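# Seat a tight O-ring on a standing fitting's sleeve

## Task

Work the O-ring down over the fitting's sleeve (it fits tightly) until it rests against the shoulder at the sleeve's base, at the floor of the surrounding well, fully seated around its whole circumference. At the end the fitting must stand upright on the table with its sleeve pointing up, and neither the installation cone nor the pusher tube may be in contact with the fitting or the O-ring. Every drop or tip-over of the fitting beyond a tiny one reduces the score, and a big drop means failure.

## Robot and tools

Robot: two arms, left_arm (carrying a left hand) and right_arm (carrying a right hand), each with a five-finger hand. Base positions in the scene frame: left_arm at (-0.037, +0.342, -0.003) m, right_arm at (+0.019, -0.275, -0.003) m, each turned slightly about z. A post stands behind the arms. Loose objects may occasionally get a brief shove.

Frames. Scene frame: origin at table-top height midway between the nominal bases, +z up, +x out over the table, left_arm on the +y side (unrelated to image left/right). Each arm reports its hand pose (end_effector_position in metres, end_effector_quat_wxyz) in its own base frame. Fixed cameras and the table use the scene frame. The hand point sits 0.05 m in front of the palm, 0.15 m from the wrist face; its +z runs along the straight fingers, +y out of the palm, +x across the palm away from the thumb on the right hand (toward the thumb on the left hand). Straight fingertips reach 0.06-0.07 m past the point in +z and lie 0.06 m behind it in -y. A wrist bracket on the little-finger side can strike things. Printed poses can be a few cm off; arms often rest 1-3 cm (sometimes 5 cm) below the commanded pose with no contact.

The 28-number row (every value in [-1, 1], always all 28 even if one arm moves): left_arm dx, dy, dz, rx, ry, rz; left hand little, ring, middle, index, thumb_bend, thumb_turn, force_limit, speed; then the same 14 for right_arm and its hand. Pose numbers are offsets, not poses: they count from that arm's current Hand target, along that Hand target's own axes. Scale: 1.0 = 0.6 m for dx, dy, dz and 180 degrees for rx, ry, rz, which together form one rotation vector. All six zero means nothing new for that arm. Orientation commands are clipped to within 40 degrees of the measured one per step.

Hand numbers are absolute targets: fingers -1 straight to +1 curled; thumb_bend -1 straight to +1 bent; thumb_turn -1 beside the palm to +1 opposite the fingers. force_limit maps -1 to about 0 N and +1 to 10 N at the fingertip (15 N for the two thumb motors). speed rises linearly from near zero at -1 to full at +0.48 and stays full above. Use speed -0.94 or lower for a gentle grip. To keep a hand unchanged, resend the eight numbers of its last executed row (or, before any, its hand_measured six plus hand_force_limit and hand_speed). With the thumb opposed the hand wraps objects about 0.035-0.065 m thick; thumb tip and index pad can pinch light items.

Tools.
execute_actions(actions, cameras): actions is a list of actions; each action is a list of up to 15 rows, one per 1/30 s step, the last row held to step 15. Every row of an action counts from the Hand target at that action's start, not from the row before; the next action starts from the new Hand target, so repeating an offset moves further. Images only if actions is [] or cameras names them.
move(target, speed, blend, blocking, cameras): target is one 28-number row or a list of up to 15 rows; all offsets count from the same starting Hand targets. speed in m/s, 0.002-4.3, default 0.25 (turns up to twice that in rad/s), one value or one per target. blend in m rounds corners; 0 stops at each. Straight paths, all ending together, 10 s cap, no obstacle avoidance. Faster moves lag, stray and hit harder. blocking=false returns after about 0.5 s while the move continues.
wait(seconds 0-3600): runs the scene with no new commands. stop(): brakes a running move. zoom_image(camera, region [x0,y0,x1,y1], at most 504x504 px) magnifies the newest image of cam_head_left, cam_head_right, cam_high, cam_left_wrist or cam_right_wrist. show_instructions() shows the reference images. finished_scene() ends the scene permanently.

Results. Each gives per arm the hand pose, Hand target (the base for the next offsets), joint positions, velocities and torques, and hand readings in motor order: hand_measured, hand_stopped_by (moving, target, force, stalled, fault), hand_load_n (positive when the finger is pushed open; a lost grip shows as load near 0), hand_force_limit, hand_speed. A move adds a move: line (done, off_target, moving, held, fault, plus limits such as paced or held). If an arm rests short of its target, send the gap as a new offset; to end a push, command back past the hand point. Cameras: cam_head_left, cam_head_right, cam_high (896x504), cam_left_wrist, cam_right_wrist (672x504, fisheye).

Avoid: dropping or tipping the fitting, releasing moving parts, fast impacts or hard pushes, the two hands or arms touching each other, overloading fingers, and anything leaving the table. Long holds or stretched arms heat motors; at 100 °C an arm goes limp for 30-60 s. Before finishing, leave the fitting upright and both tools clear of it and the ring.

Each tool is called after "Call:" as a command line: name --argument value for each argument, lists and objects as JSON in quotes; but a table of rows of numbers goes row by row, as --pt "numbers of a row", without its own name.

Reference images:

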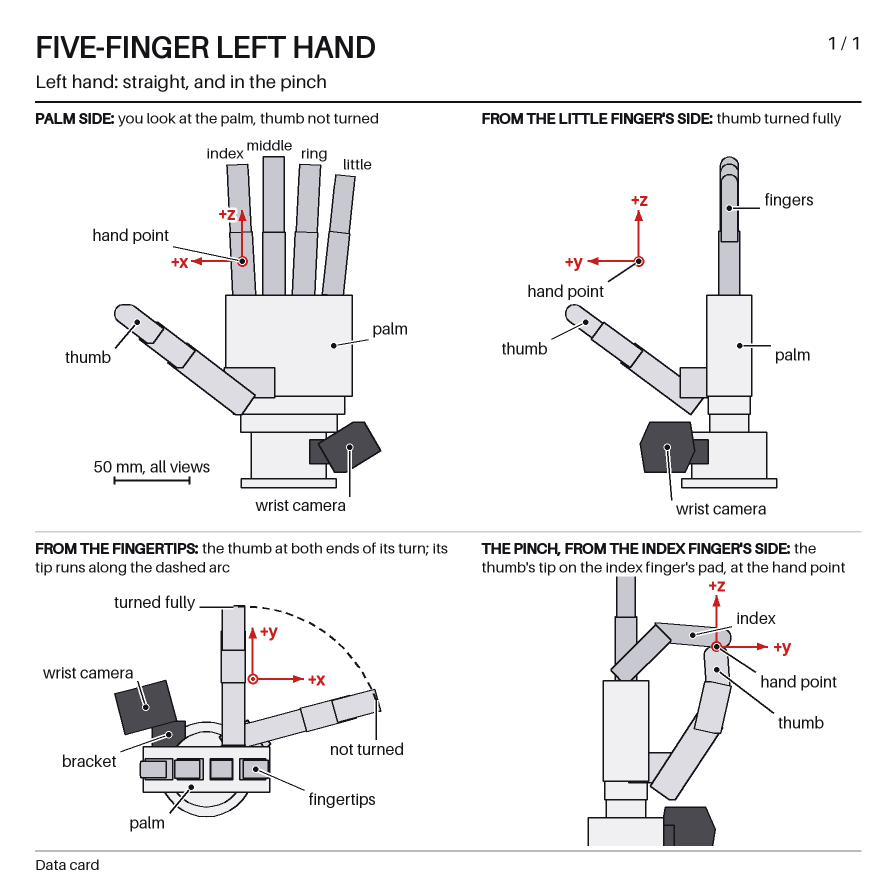

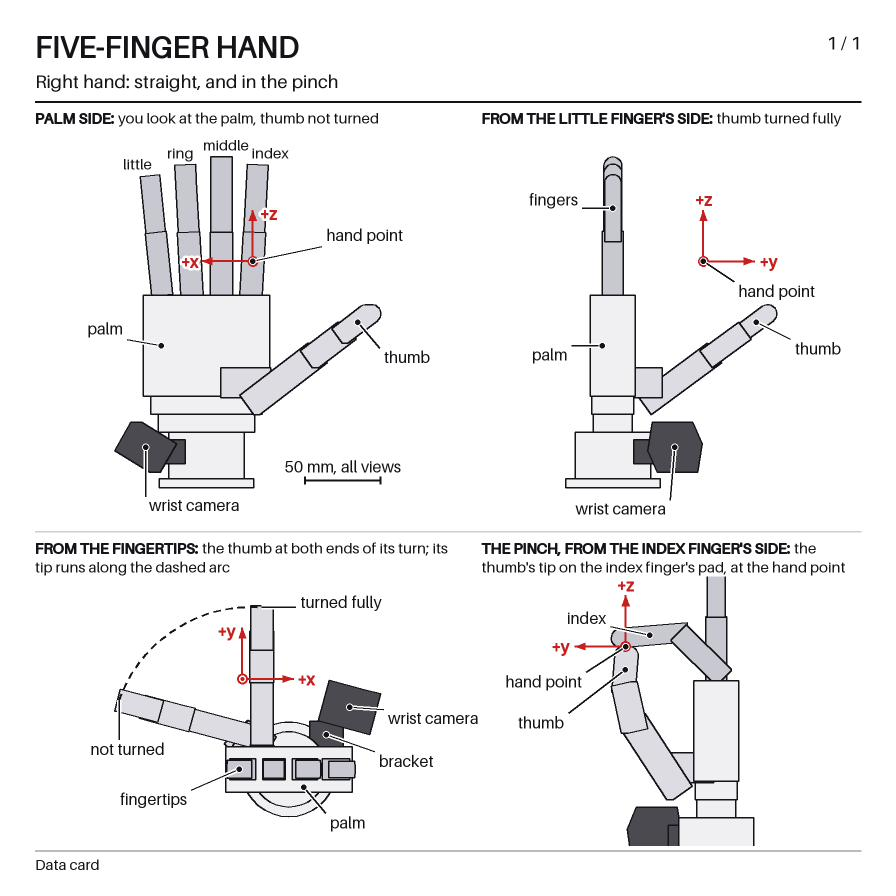

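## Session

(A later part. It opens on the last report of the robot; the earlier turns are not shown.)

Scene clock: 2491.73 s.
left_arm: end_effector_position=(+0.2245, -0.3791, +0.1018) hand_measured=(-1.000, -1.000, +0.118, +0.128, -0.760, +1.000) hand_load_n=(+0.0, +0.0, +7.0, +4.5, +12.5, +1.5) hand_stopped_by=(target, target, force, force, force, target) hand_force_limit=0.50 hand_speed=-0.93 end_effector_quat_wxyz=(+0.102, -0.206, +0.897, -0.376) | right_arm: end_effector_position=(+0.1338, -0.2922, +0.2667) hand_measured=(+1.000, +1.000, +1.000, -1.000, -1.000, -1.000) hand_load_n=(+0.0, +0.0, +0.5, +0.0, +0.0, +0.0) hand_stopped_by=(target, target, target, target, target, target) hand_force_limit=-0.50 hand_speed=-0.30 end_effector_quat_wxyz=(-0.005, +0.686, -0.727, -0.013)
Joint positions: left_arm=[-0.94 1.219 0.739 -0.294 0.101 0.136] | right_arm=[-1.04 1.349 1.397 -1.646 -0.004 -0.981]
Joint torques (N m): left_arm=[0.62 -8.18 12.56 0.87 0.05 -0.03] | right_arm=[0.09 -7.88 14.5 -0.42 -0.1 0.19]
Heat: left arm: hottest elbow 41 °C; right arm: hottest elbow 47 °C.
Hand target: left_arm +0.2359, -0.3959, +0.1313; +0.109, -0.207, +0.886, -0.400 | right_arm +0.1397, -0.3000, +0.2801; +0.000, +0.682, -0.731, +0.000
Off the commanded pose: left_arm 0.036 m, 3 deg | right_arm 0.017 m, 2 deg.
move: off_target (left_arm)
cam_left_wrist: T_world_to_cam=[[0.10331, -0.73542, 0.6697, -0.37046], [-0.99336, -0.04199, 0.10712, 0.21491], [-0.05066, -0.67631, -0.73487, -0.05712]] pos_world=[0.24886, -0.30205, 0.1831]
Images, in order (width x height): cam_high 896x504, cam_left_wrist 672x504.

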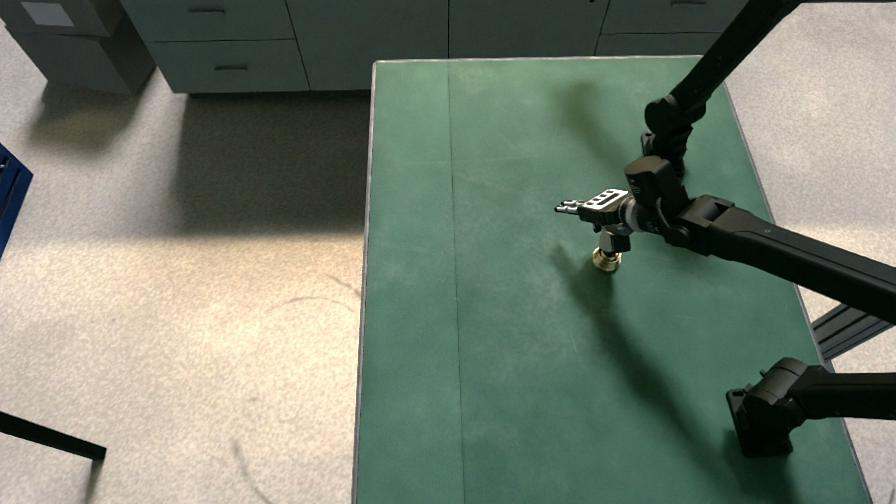

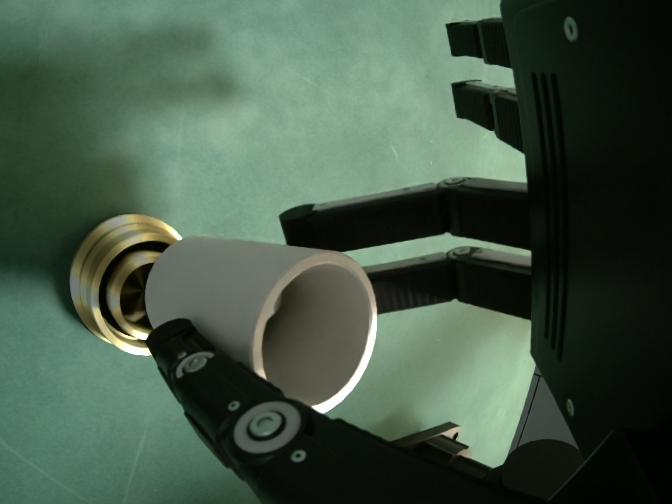

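Call:
execute_actions --actions '[]' --cameras '["cam_head_left", "cam_head_right", "cam_high", "cam_right_wrist"]'

Call:
zoom_image --camera "cam_head_left" --region '[375, 315, 425, 365]'

Call:
zoom_image --camera "cam_head_right" --region '[380, 310, 430, 360]'

Call:
zoom_image --camera "cam_high" --region '[588, 230, 623, 275]'

Scene clock: 2534.87 s.
left_arm: end_effector_position=(+0.2245, -0.3791, +0.1018) hand_measured=(-1.000, -1.000, +0.118, +0.128, -0.760, +1.000) hand_load_n=(+0.0, +0.0, +7.0, +4.5, +12.5, +1.5) hand_stopped_by=(target, target, force, force, force, target) hand_force_limit=0.50 hand_speed=-0.93 end_effector_quat_wxyz=(+0.102, -0.206, +0.897, -0.376) | right_arm: end_effector_position=(+0.1338, -0.2922, +0.2667) hand_measured=(+1.000, +1.000, +1.000, -1.000, -1.000, -1.000) hand_load_n=(+0.5, +0.0, +0.0, +0.0, +0.0, +0.0) hand_stopped_by=(target, target, target, target, target, target) hand_force_limit=-0.50 hand_speed=-0.30 end_effector_quat_wxyz=(-0.005, +0.686, -0.727, -0.013)
Joint positions: left_arm=[-0.94 1.219 0.739 -0.294 0.101 0.136] | right_arm=[-1.04 1.349 1.397 -1.646 -0.004 -0.981]
Joint velocities: within noise
Joint torques (N m): left_arm=[0.79 -8.12 12.57 0.92 0.07 -0.02] | right_arm=[0.38 -8 14.46 -0.38 -0.05 0.17]
Heat: left arm: hottest elbow 46 °C; right arm: hottest elbow 47 °C.
Hand target: left_arm +0.2359, -0.3959, +0.1313; +0.109, -0.207, +0.886, -0.400 | right_arm +0.1397, -0.3000, +0.2801; +0.000, +0.682, -0.731, +0.000
Off the commanded pose: left_arm 0.036 m, 3 deg | right_arm 0.017 m, 2 deg.
camera_calibration:
cam_right_wrist: T_world_to_cam=[[-0.97313, -0.22909, -0.02297, 0.07279], [-0.21316, 0.85873, 0.466, 0.16676], [-0.08704, 0.45837, -0.88449, 0.49817]] pos_world=[0.14974, -0.35487, 0.36459]
Images, in order (width x height): cam_head_left 896x504, cam_head_right 896x504, cam_high 896x504, cam_right_wrist 672x504.

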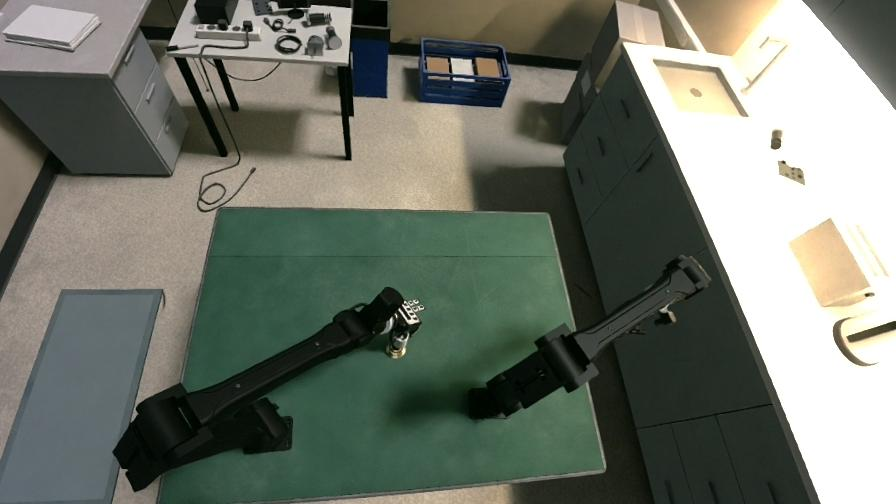

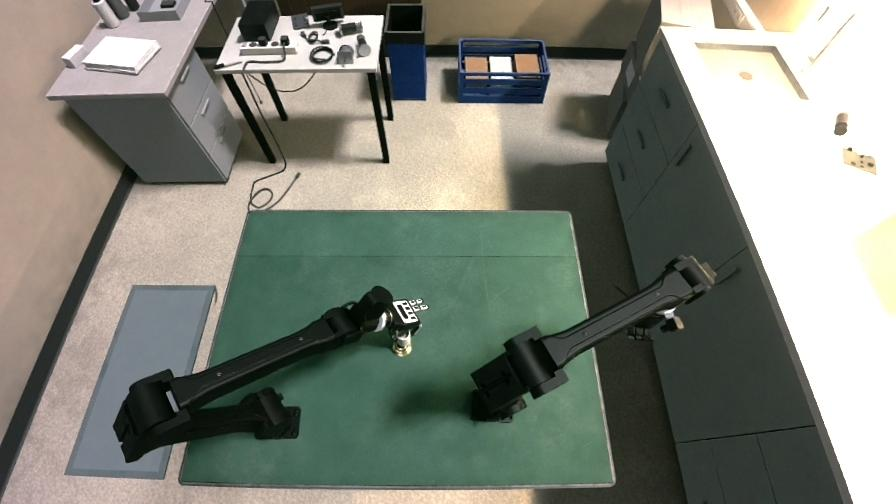

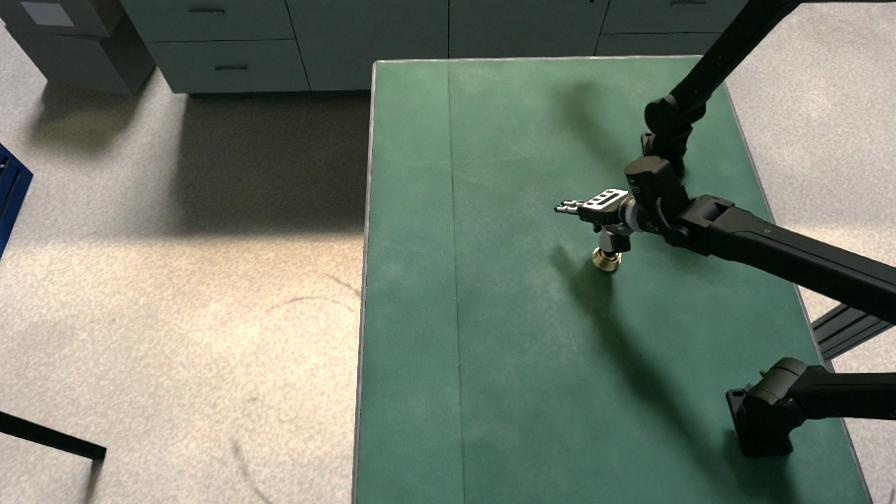

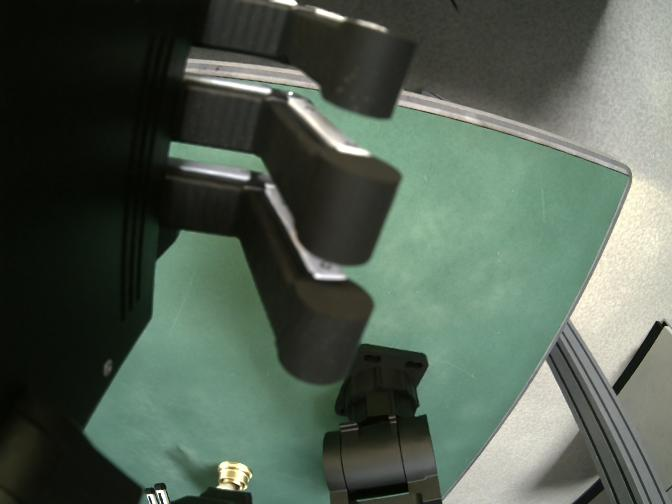

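Scaled by 10.080 from the camera's image (finer frame: 1280x720).

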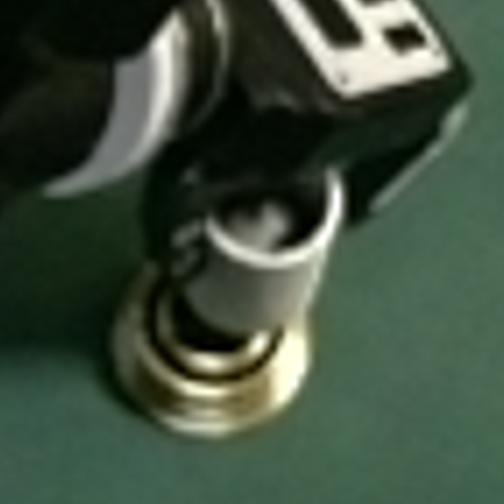

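Scaled by 10.080 from the camera's image (finer frame: 1280x720).

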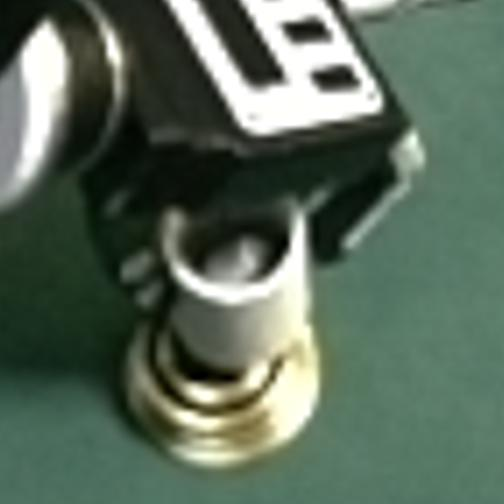

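Scaled by 11.200 from the camera's image (finer frame: 1280x720).

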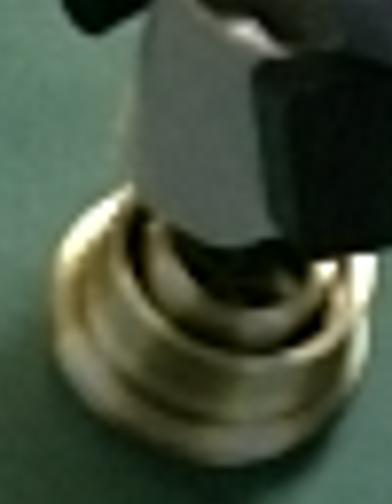

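Call:
move --pt "-0.0003 -0.0075 -0.0066 -0.0053 0.0007 -0.0006 -1 -1 0.45 0.45 0.05 1 0.5 -0.93 0 0 0 0 0 0 1 1 1 -1 -1 -1 -0.5 -0.3" --speed 0.03 --cameras '["cam_left_wrist", "cam_high", "cam_head_left"]'

Call:
zoom_image --camera "cam_left_wrist" --region '[60, 200, 220, 360]'

Call:
zoom_image --camera "cam_left_wrist" --region '[140, 220, 390, 420]'

Call:
zoom_image --camera "cam_high" --region '[588, 230, 623, 275]'

Call:
zoom_image --camera "cam_head_left" --region '[375, 315, 425, 365]'

Scene clock: 2597.87 s.
left_arm: end_effector_position=(+0.2247, -0.3795, +0.1078) hand_measured=(-1.000, -1.000, +0.118, +0.128, -0.760, +1.000) hand_load_n=(+0.0, +0.0, +7.0, +5.0, +12.5, +1.5) hand_stopped_by=(target, target, force, force, force, target) hand_force_limit=0.50 hand_speed=-0.93 end_effector_quat_wxyz=(+0.098, -0.208, +0.900, -0.369) | right_arm: end_effector_position=(+0.1338, -0.2922, +0.2667) hand_measured=(+1.000, +1.000, +1.000, -1.000, -1.000, -1.000) hand_load_n=(+0.0, +0.0, +0.0, +0.5, +0.0, +0.0) hand_stopped_by=(target, target, target, target, target, target) hand_force_limit=-0.50 hand_speed=-0.30 end_effector_quat_wxyz=(-0.005, +0.686, -0.727, -0.013)
Joint positions: left_arm=[-0.94 1.219 0.763 -0.336 0.101 0.135] | right_arm=[-1.04 1.349 1.397 -1.646 -0.004 -0.981]
Joint torques (N m): left_arm=[0.73 -8.18 12.71 0.88 0.07 -0.03] | right_arm=[-0.15 -8.18 14.46 -0.38 -0.08 0.15]
Heat: left arm: hottest elbow 48 °C; right arm: hottest elbow 47 °C.
Hand target: left_arm +0.2359, -0.3958, +0.1373; +0.105, -0.208, +0.889, -0.393 | right_arm +0.1397, -0.3000, +0.2801; +0.000, +0.682, -0.731, +0.000
Off the commanded pose: left_arm 0.036 m, 3 deg | right_arm 0.017 m, 2 deg.
move: off_target (left_arm)
cam_left_wrist: T_world_to_cam=[[0.1113, -0.74401, 0.65883, -0.37868], [-0.99209, -0.0445, 0.11735, 0.21201], [-0.05799, -0.66668, -0.74308, -0.04673]] pos_world=[0.24977, -0.30347, 0.18989]
Images, in order (width x height): cam_head_left 896x504, cam_high 896x504, cam_left_wrist 672x504.

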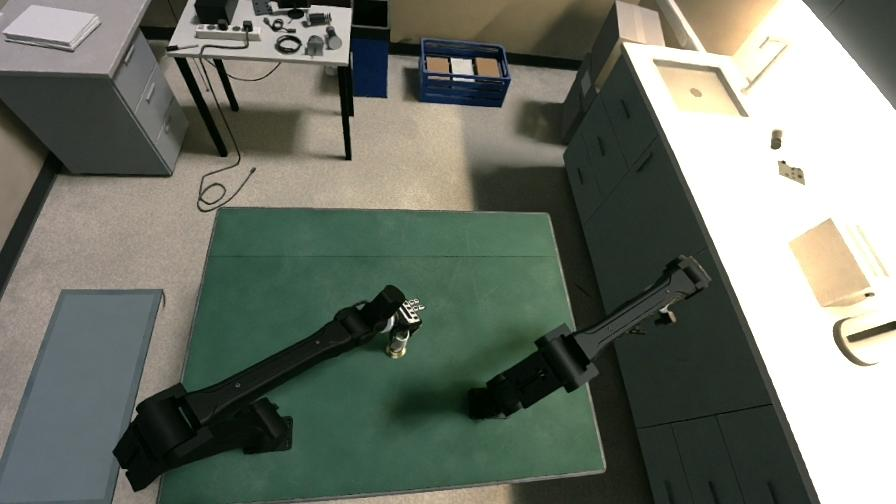

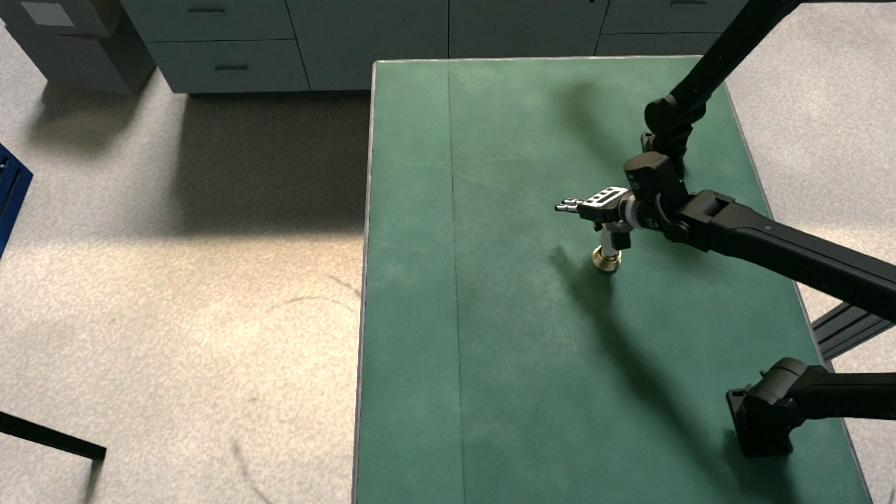

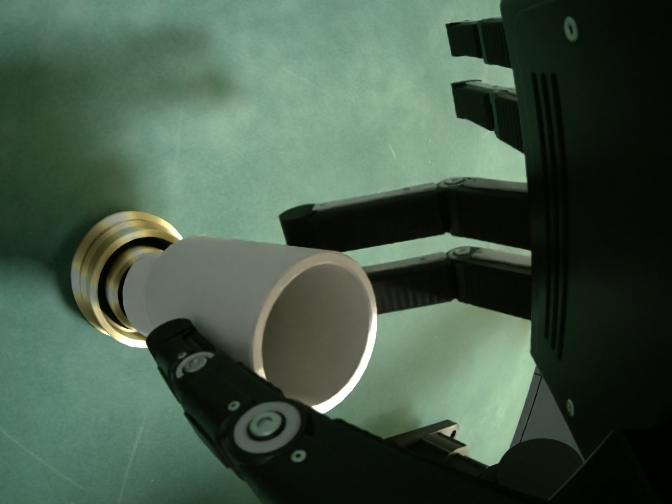

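Scaled by 3.150 from the camera's image (finer frame: 960x720).

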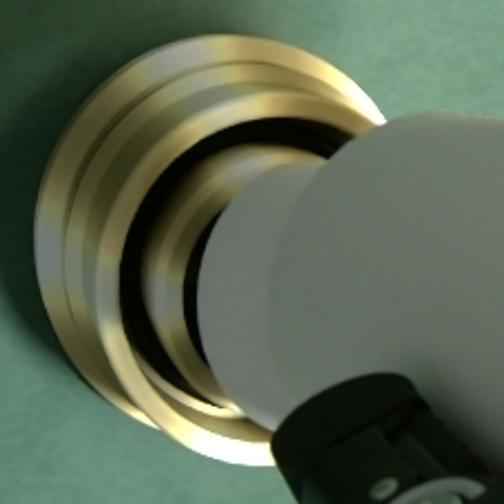

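Scaled by 2.016 from the camera's image (finer frame: 960x720).

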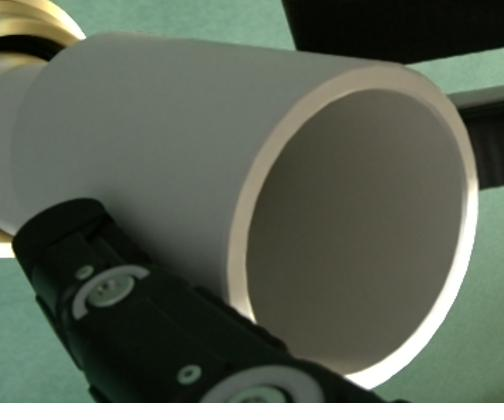

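Scaled by 11.200 from the camera's image (finer frame: 1280x720).

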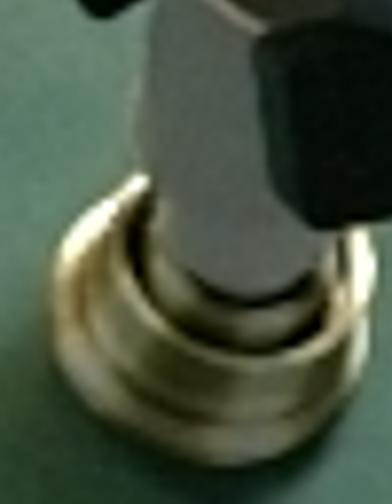

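Scaled by 10.080 from the camera's image (finer frame: 1280x720).

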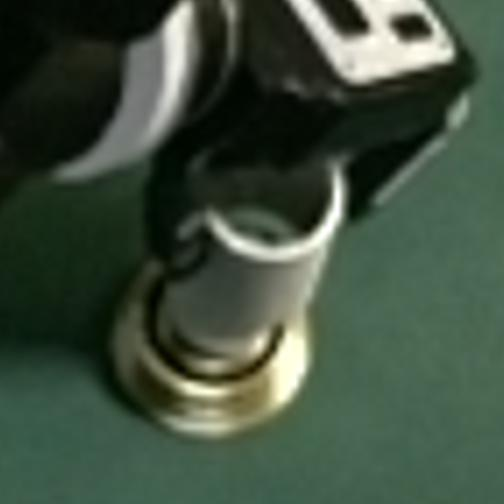

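Call:
move --pt "0.0055 0.0583 0.0085 -0.0173 0.0015 0.0013 -1 -1 0.45 0.45 0.05 1 0.5 -0.93 0 0 0 0 0 0 1 1 1 -1 -1 -1 -0.5 -0.3" --speed 0.06 --cameras '["cam_left_wrist"]'

Scene clock: 2657.20 s.
left_arm: end_effector_position=(+0.2249, -0.3793, +0.1078) hand_measured=(-1.000, -1.000, +0.118, +0.128, -0.760, +1.000) hand_load_n=(+0.0, +0.0, +7.0, +4.5, +12.5, +1.5) hand_stopped_by=(target, target, force, force, force, target) hand_force_limit=0.50 hand_speed=-0.93 end_effector_quat_wxyz=(+0.099, -0.209, +0.900, -0.369) | right_arm: end_effector_position=(+0.1338, -0.2922, +0.2667) hand_measured=(+1.000, +1.000, +1.000, -1.000, -1.000, -1.000) hand_load_n=(+0.5, +0.0, +0.0, +0.0, -0.5, +0.0) hand_stopped_by=(target, target, target, target, target, target) hand_force_limit=-0.50 hand_speed=-0.30 end_effector_quat_wxyz=(-0.005, +0.686, -0.727, -0.013)
Joint positions: left_arm=[-0.94 1.219 0.763 -0.336 0.1 0.135] | right_arm=[-1.04 1.349 1.397 -1.646 -0.004 -0.981]
Joint torques (N m): left_arm=[0.44 -7.41 8.39 1.14 -0.04 0.06] | right_arm=[0.15 -8 14.46 -0.47 -0.09 0.18]
Heat: left arm: hottest elbow 46 °C; right arm: hottest elbow 47 °C.
Hand target: left_arm +0.2247, -0.3795, +0.1079; +0.098, -0.208, +0.900, -0.369 | right_arm +0.1397, -0.3000, +0.2801; +0.000, +0.682, -0.731, +0.000
Off the commanded pose: left_arm 0.000 m, 0 deg | right_arm 0.017 m, 2 deg.
move: done
cam_left_wrist: T_world_to_cam=[[0.11155, -0.74433, 0.65843, -0.3787], [-0.99214, -0.04561, 0.11651, 0.21195], [-0.05669, -0.66626, -0.74357, -0.04676]] pos_world=[0.24988, -0.30337, 0.18988]

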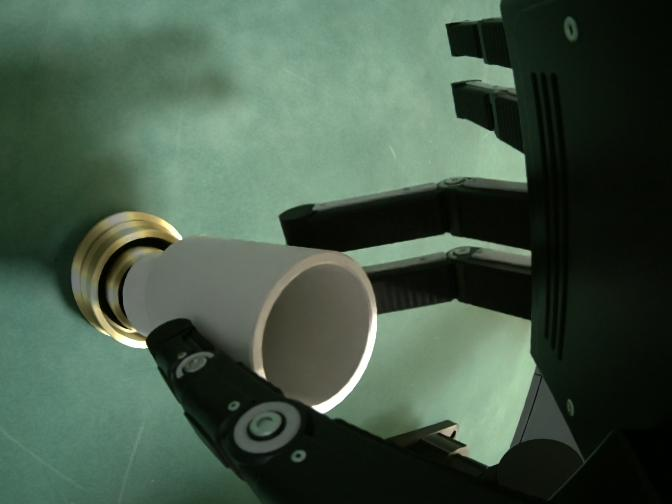

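Call:
move --pt "-0.0023 0.0075 -0.0200 0.0172 0.0006 -0.0012 -1 -1 0.45 0.45 0.05 1 0.5 -0.93 0 0 0 0 0 0 1 1 1 -1 -1 -1 -0.5 -0.3" --speed 0.03 --cameras '["cam_left_wrist", "cam_high", "cam_head_left"]'

Call:
zoom_image --camera "cam_left_wrist" --region '[60, 200, 220, 360]'

Call:
zoom_image --camera "cam_high" --region '[588, 230, 623, 275]'

Call:
zoom_image --camera "cam_head_left" --region '[375, 315, 425, 365]'

Scene clock: 2667.20 s.
left_arm: end_effector_position=(+0.2158, -0.3673, +0.1063) hand_measured=(-1.000, -1.000, +0.118, +0.128, -0.760, +1.000) hand_load_n=(+0.0, +0.0, +7.0, +4.5, +12.5, +1.5) hand_stopped_by=(target, target, force, force, force, target) hand_force_limit=0.50 hand_speed=-0.93 end_effector_quat_wxyz=(+0.098, -0.206, +0.897, -0.378) | right_arm: end_effector_position=(+0.1338, -0.2922, +0.2667) hand_measured=(+1.000, +1.000, +1.000, -1.000, -1.000, -1.000) hand_load_n=(+0.0, +0.0, +0.0, +0.0, +0.0, +0.0) hand_stopped_by=(target, target, target, target, target, target) hand_force_limit=-0.50 hand_speed=-0.30 end_effector_quat_wxyz=(-0.005, +0.686, -0.727, -0.013)
Joint positions: left_arm=[-0.935 1.17 0.713 -0.317 0.112 0.136] | right_arm=[-1.04 1.349 1.397 -1.646 -0.004 -0.981]
Joint torques (N m): left_arm=[1.73 -8 7.83 2.24 0.25 0.08] | right_arm=[0.56 -8.23 14.56 -0.28 -0.08 0.17]
Heat: left arm: hottest elbow 45 °C; right arm: hottest elbow 48 °C.
Hand target: left_arm +0.2206, -0.3685, +0.1132; +0.102, -0.207, +0.890, -0.394 | right_arm +0.1397, -0.3000, +0.2801; +0.000, +0.682, -0.731, +0.000
Off the commanded pose: left_arm 0.009 m, 2 deg | right_arm 0.017 m, 2 deg.
move: done
cam_left_wrist: T_world_to_cam=[[0.10509, -0.73279, 0.67229, -0.36365], [-0.99282, -0.03844, 0.11328, 0.20679], [-0.05717, -0.67937, -0.73157, -0.04639]] pos_world=[0.24086, -0.29005, 0.18711]
Images, in order (width x height): cam_head_left 896x504, cam_high 896x504, cam_left_wrist 672x504.

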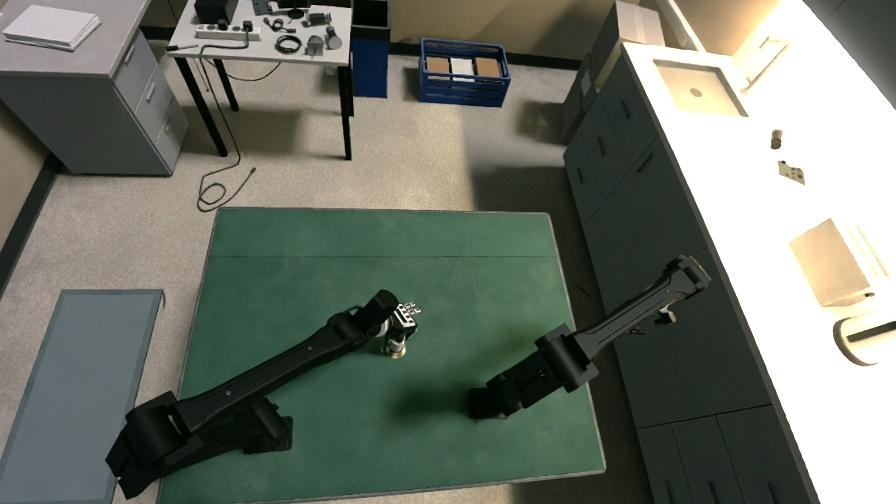

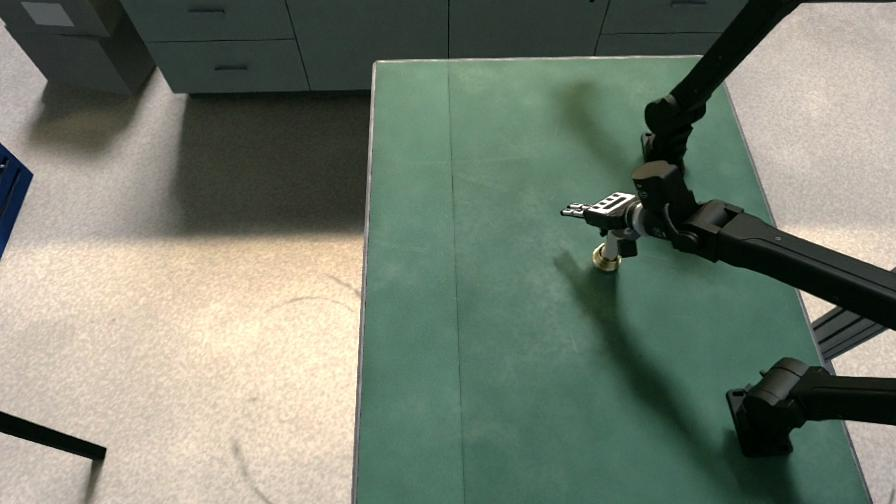

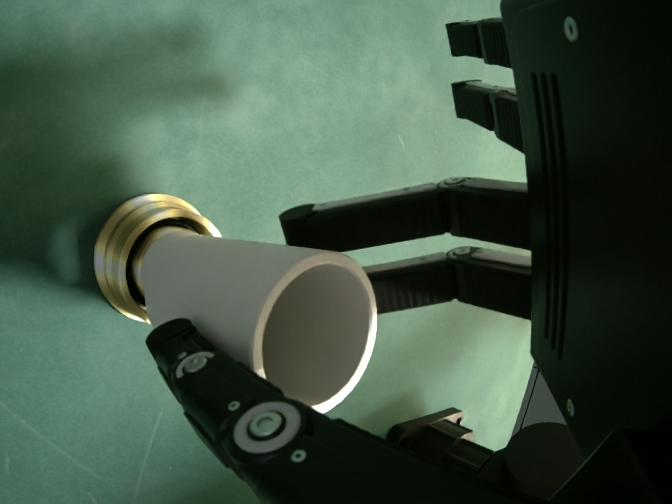

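Scaled by 3.150 from the camera's image (finer frame: 960x720).

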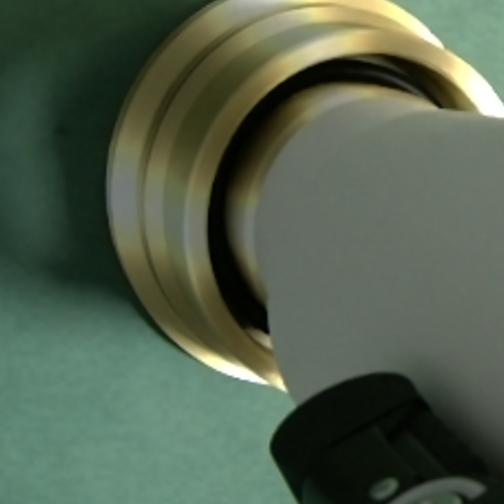

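Scaled by 11.200 from the camera's image (finer frame: 1280x720).

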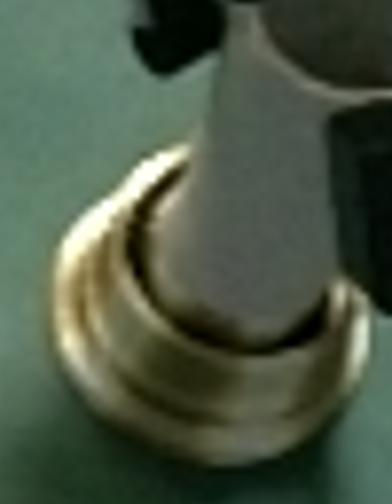

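Scaled by 10.080 from the camera's image (finer frame: 1280x720).

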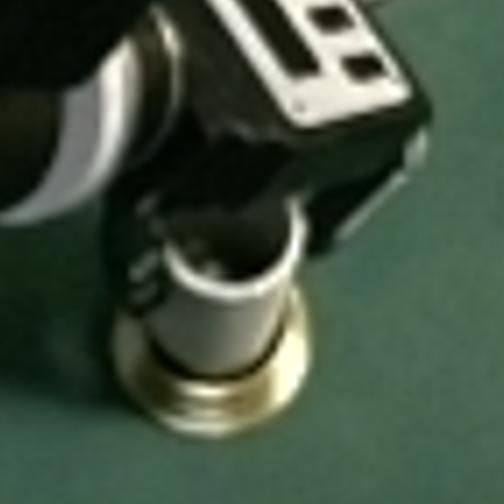

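Call:
move --pt "-0.0075 0.0038 -0.0067 0.0218 -0.0018 0.0014 -1 -1 0.45 0.45 0.05 1 0.5 -0.93 0 0 0 0 0 0 1 1 1 -1 -1 -1 -0.5 -0.3" --speed 0.03 --cameras '["cam_left_wrist", "cam_high", "cam_head_left"]'

Call:
zoom_image --camera "cam_left_wrist" --region '[60, 200, 220, 360]'

Call:
zoom_image --camera "cam_high" --region '[588, 230, 623, 275]'

Call:
zoom_image --camera "cam_head_left" --region '[375, 315, 425, 365]'

Scene clock: 2690.80 s.
left_arm: end_effector_position=(+0.2163, -0.3626, +0.1070) hand_measured=(-1.000, -1.000, +0.118, +0.128, -0.760, +1.000) hand_load_n=(+0.0, +0.0, +7.0, +4.5, +12.5, +1.5) hand_stopped_by=(target, target, force, force, force, target) hand_force_limit=0.50 hand_speed=-0.93 end_effector_quat_wxyz=(+0.103, -0.210, +0.882, -0.408) | right_arm: end_effector_position=(+0.1338, -0.2922, +0.2667) hand_measured=(+1.000, +1.000, +1.000, -1.000, -1.000, -1.000) hand_load_n=(+0.0, +0.0, +0.0, +0.0, +0.0, +0.0) hand_stopped_by=(target, target, target, target, target, target) hand_force_limit=-0.50 hand_speed=-0.30 end_effector_quat_wxyz=(-0.005, +0.686, -0.727, -0.013)
Joint positions: left_arm=[-0.917 1.129 0.653 -0.233 0.132 0.126] | right_arm=[-1.04 1.349 1.397 -1.646 -0.004 -0.981]
Joint torques (N m): left_arm=[1.67 -7.36 7.82 2.3 0.21 0.15] | right_arm=[0.03 -8 14.56 -0.53 -0.08 0.17]
Heat: left arm: hottest elbow 44 °C; right arm: hottest elbow 48 °C.
Hand target: left_arm +0.2226, -0.3625, +0.1143; +0.113, -0.202, +0.876, -0.423 | right_arm +0.1397, -0.3000, +0.2801; +0.000, +0.682, -0.731, +0.000
Off the commanded pose: left_arm 0.010 m, 2 deg | right_arm 0.017 m, 2 deg.
move: done
cam_left_wrist: T_world_to_cam=[[0.09757, -0.68676, 0.72031, -0.34749], [-0.99465, -0.04255, 0.09417, 0.20842], [-0.03402, -0.72564, -0.68723, -0.06908]] pos_world=[0.23886, -0.27991, 0.1832]
Images, in order (width x height): cam_head_left 896x504, cam_high 896x504, cam_left_wrist 672x504.

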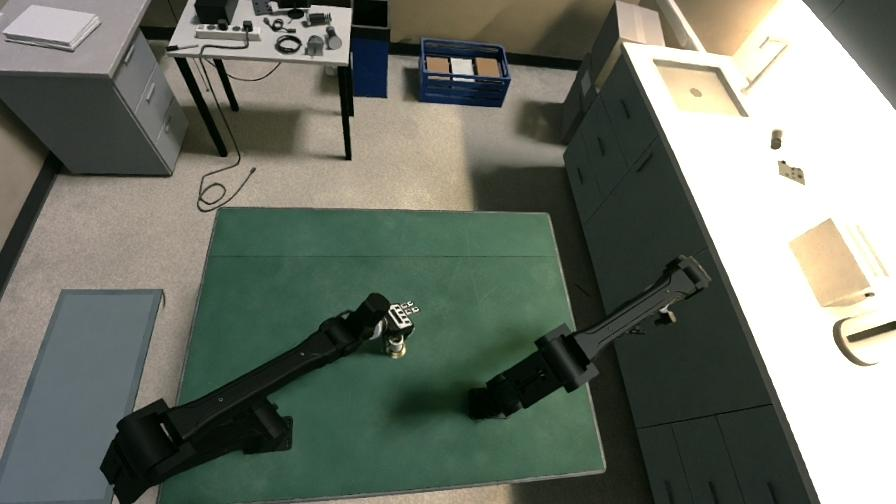

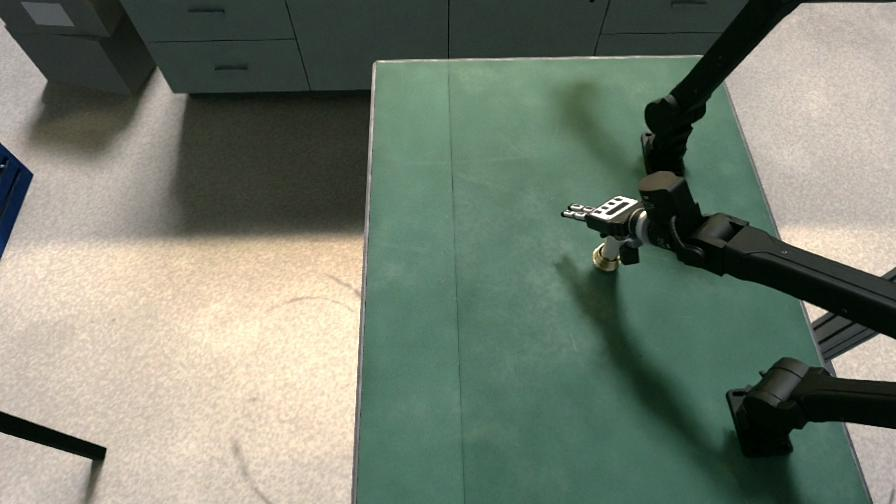

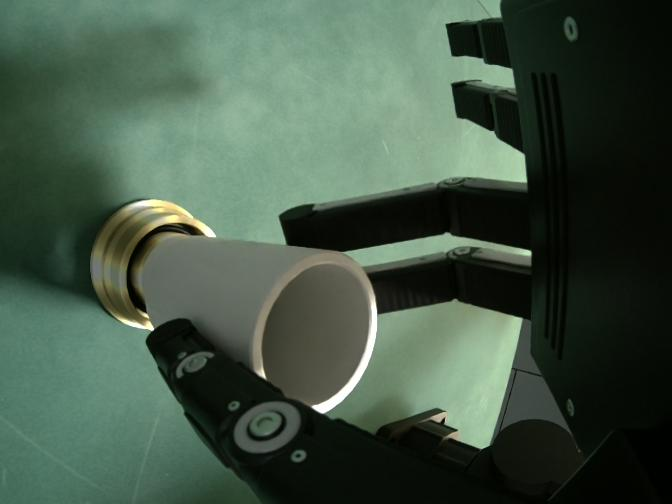

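Scaled by 3.150 from the camera's image (finer frame: 960x720).

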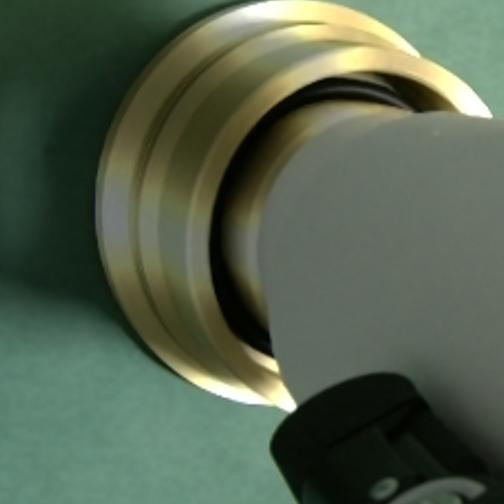

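Scaled by 11.200 from the camera's image (finer frame: 1280x720).

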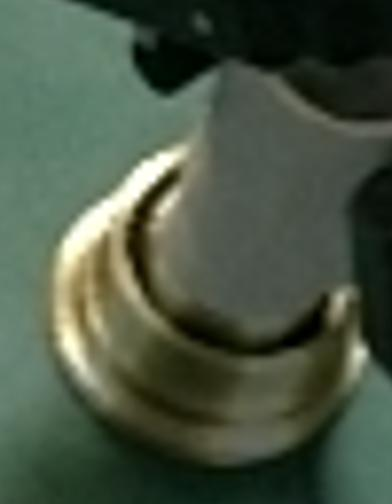

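Scaled by 10.080 from the camera's image (finer frame: 1280x720).

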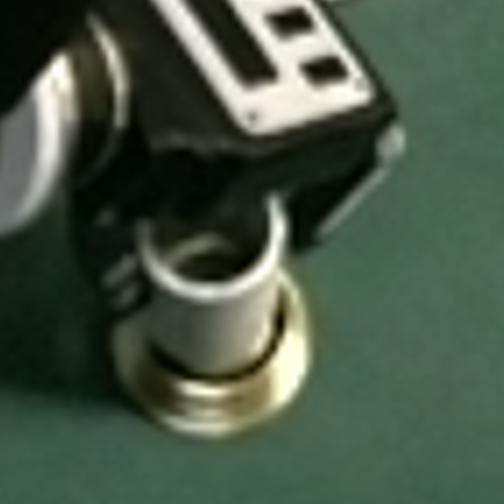

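Call:
move --pt "-0.0005 -0.0823 -0.0177 0.021 -0.0022 -0.0009 -1 -1 0.45 0.45 0.05 1 0.5 -0.93 0 0 0 0 0 0 1 1 1 -1 -1 -1 -0.5 -0.3" --speed 0.05 --cameras '["cam_left_wrist"]'

Call:
zoom_image --camera "cam_left_wrist" --region '[60, 200, 220, 360]'

Scene clock: 2710.47 s.
left_arm: end_effector_position=(+0.2209, -0.3685, +0.1280) hand_measured=(-1.000, -1.000, +0.118, +0.128, -0.760, +1.000) hand_load_n=(+0.0, +0.0, +6.5, +4.5, +12.5, +2.0) hand_stopped_by=(target, target, force, force, force, target) hand_force_limit=0.50 hand_speed=-0.93 end_effector_quat_wxyz=(+0.112, -0.206, +0.873, -0.428) | right_arm: end_effector_position=(+0.1338, -0.2922, +0.2667) hand_measured=(+1.000, +1.000, +1.000, -1.000, -1.000, -1.000) hand_load_n=(+0.5, +0.0, +0.0, +0.0, +0.0, +0.0) hand_stopped_by=(target, target, target, target, target, target) hand_force_limit=-0.50 hand_speed=-0.30 end_effector_quat_wxyz=(-0.005, +0.686, -0.727, -0.013)
Joint positions: left_arm=[-0.917 1.1 0.671 -0.233 0.132 0.126] | right_arm=[-1.04 1.349 1.397 -1.646 -0.004 -0.981]
Joint torques (N m): left_arm=[0.56 -7.06 12.85 1.07 -0.02 -0.03] | right_arm=[-0.15 -8.12 14.48 -0.4 -0.08 0.18]
Heat: left arm: hottest elbow 44 °C; right arm: hottest elbow 48 °C.
Hand target: left_arm +0.2317, -0.3826, +0.1597; +0.122, -0.201, +0.861, -0.451 | right_arm +0.1397, -0.3000, +0.2801; +0.000, +0.682, -0.731, +0.000
Off the commanded pose: left_arm 0.036 m, 3 deg | right_arm 0.017 m, 2 deg.
move: off_target (left_arm)
cam_left_wrist: T_world_to_cam=[[0.07642, -0.65899, 0.74826, -0.35578], [-0.99697, -0.03954, 0.06699, 0.21581], [-0.01456, -0.75111, -0.66001, -0.07596]] pos_world=[0.24124, -0.28297, 0.20162]

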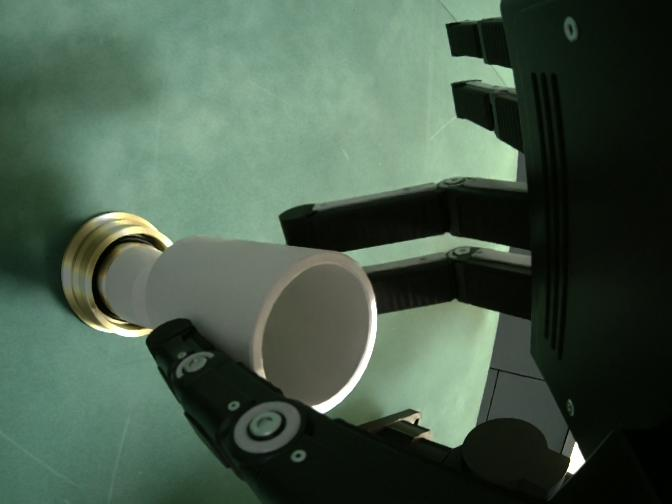

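Scaled by 3.150 from the camera's image (finer frame: 960x720).

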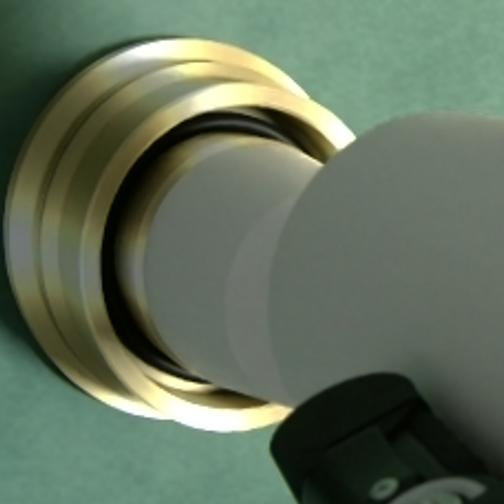

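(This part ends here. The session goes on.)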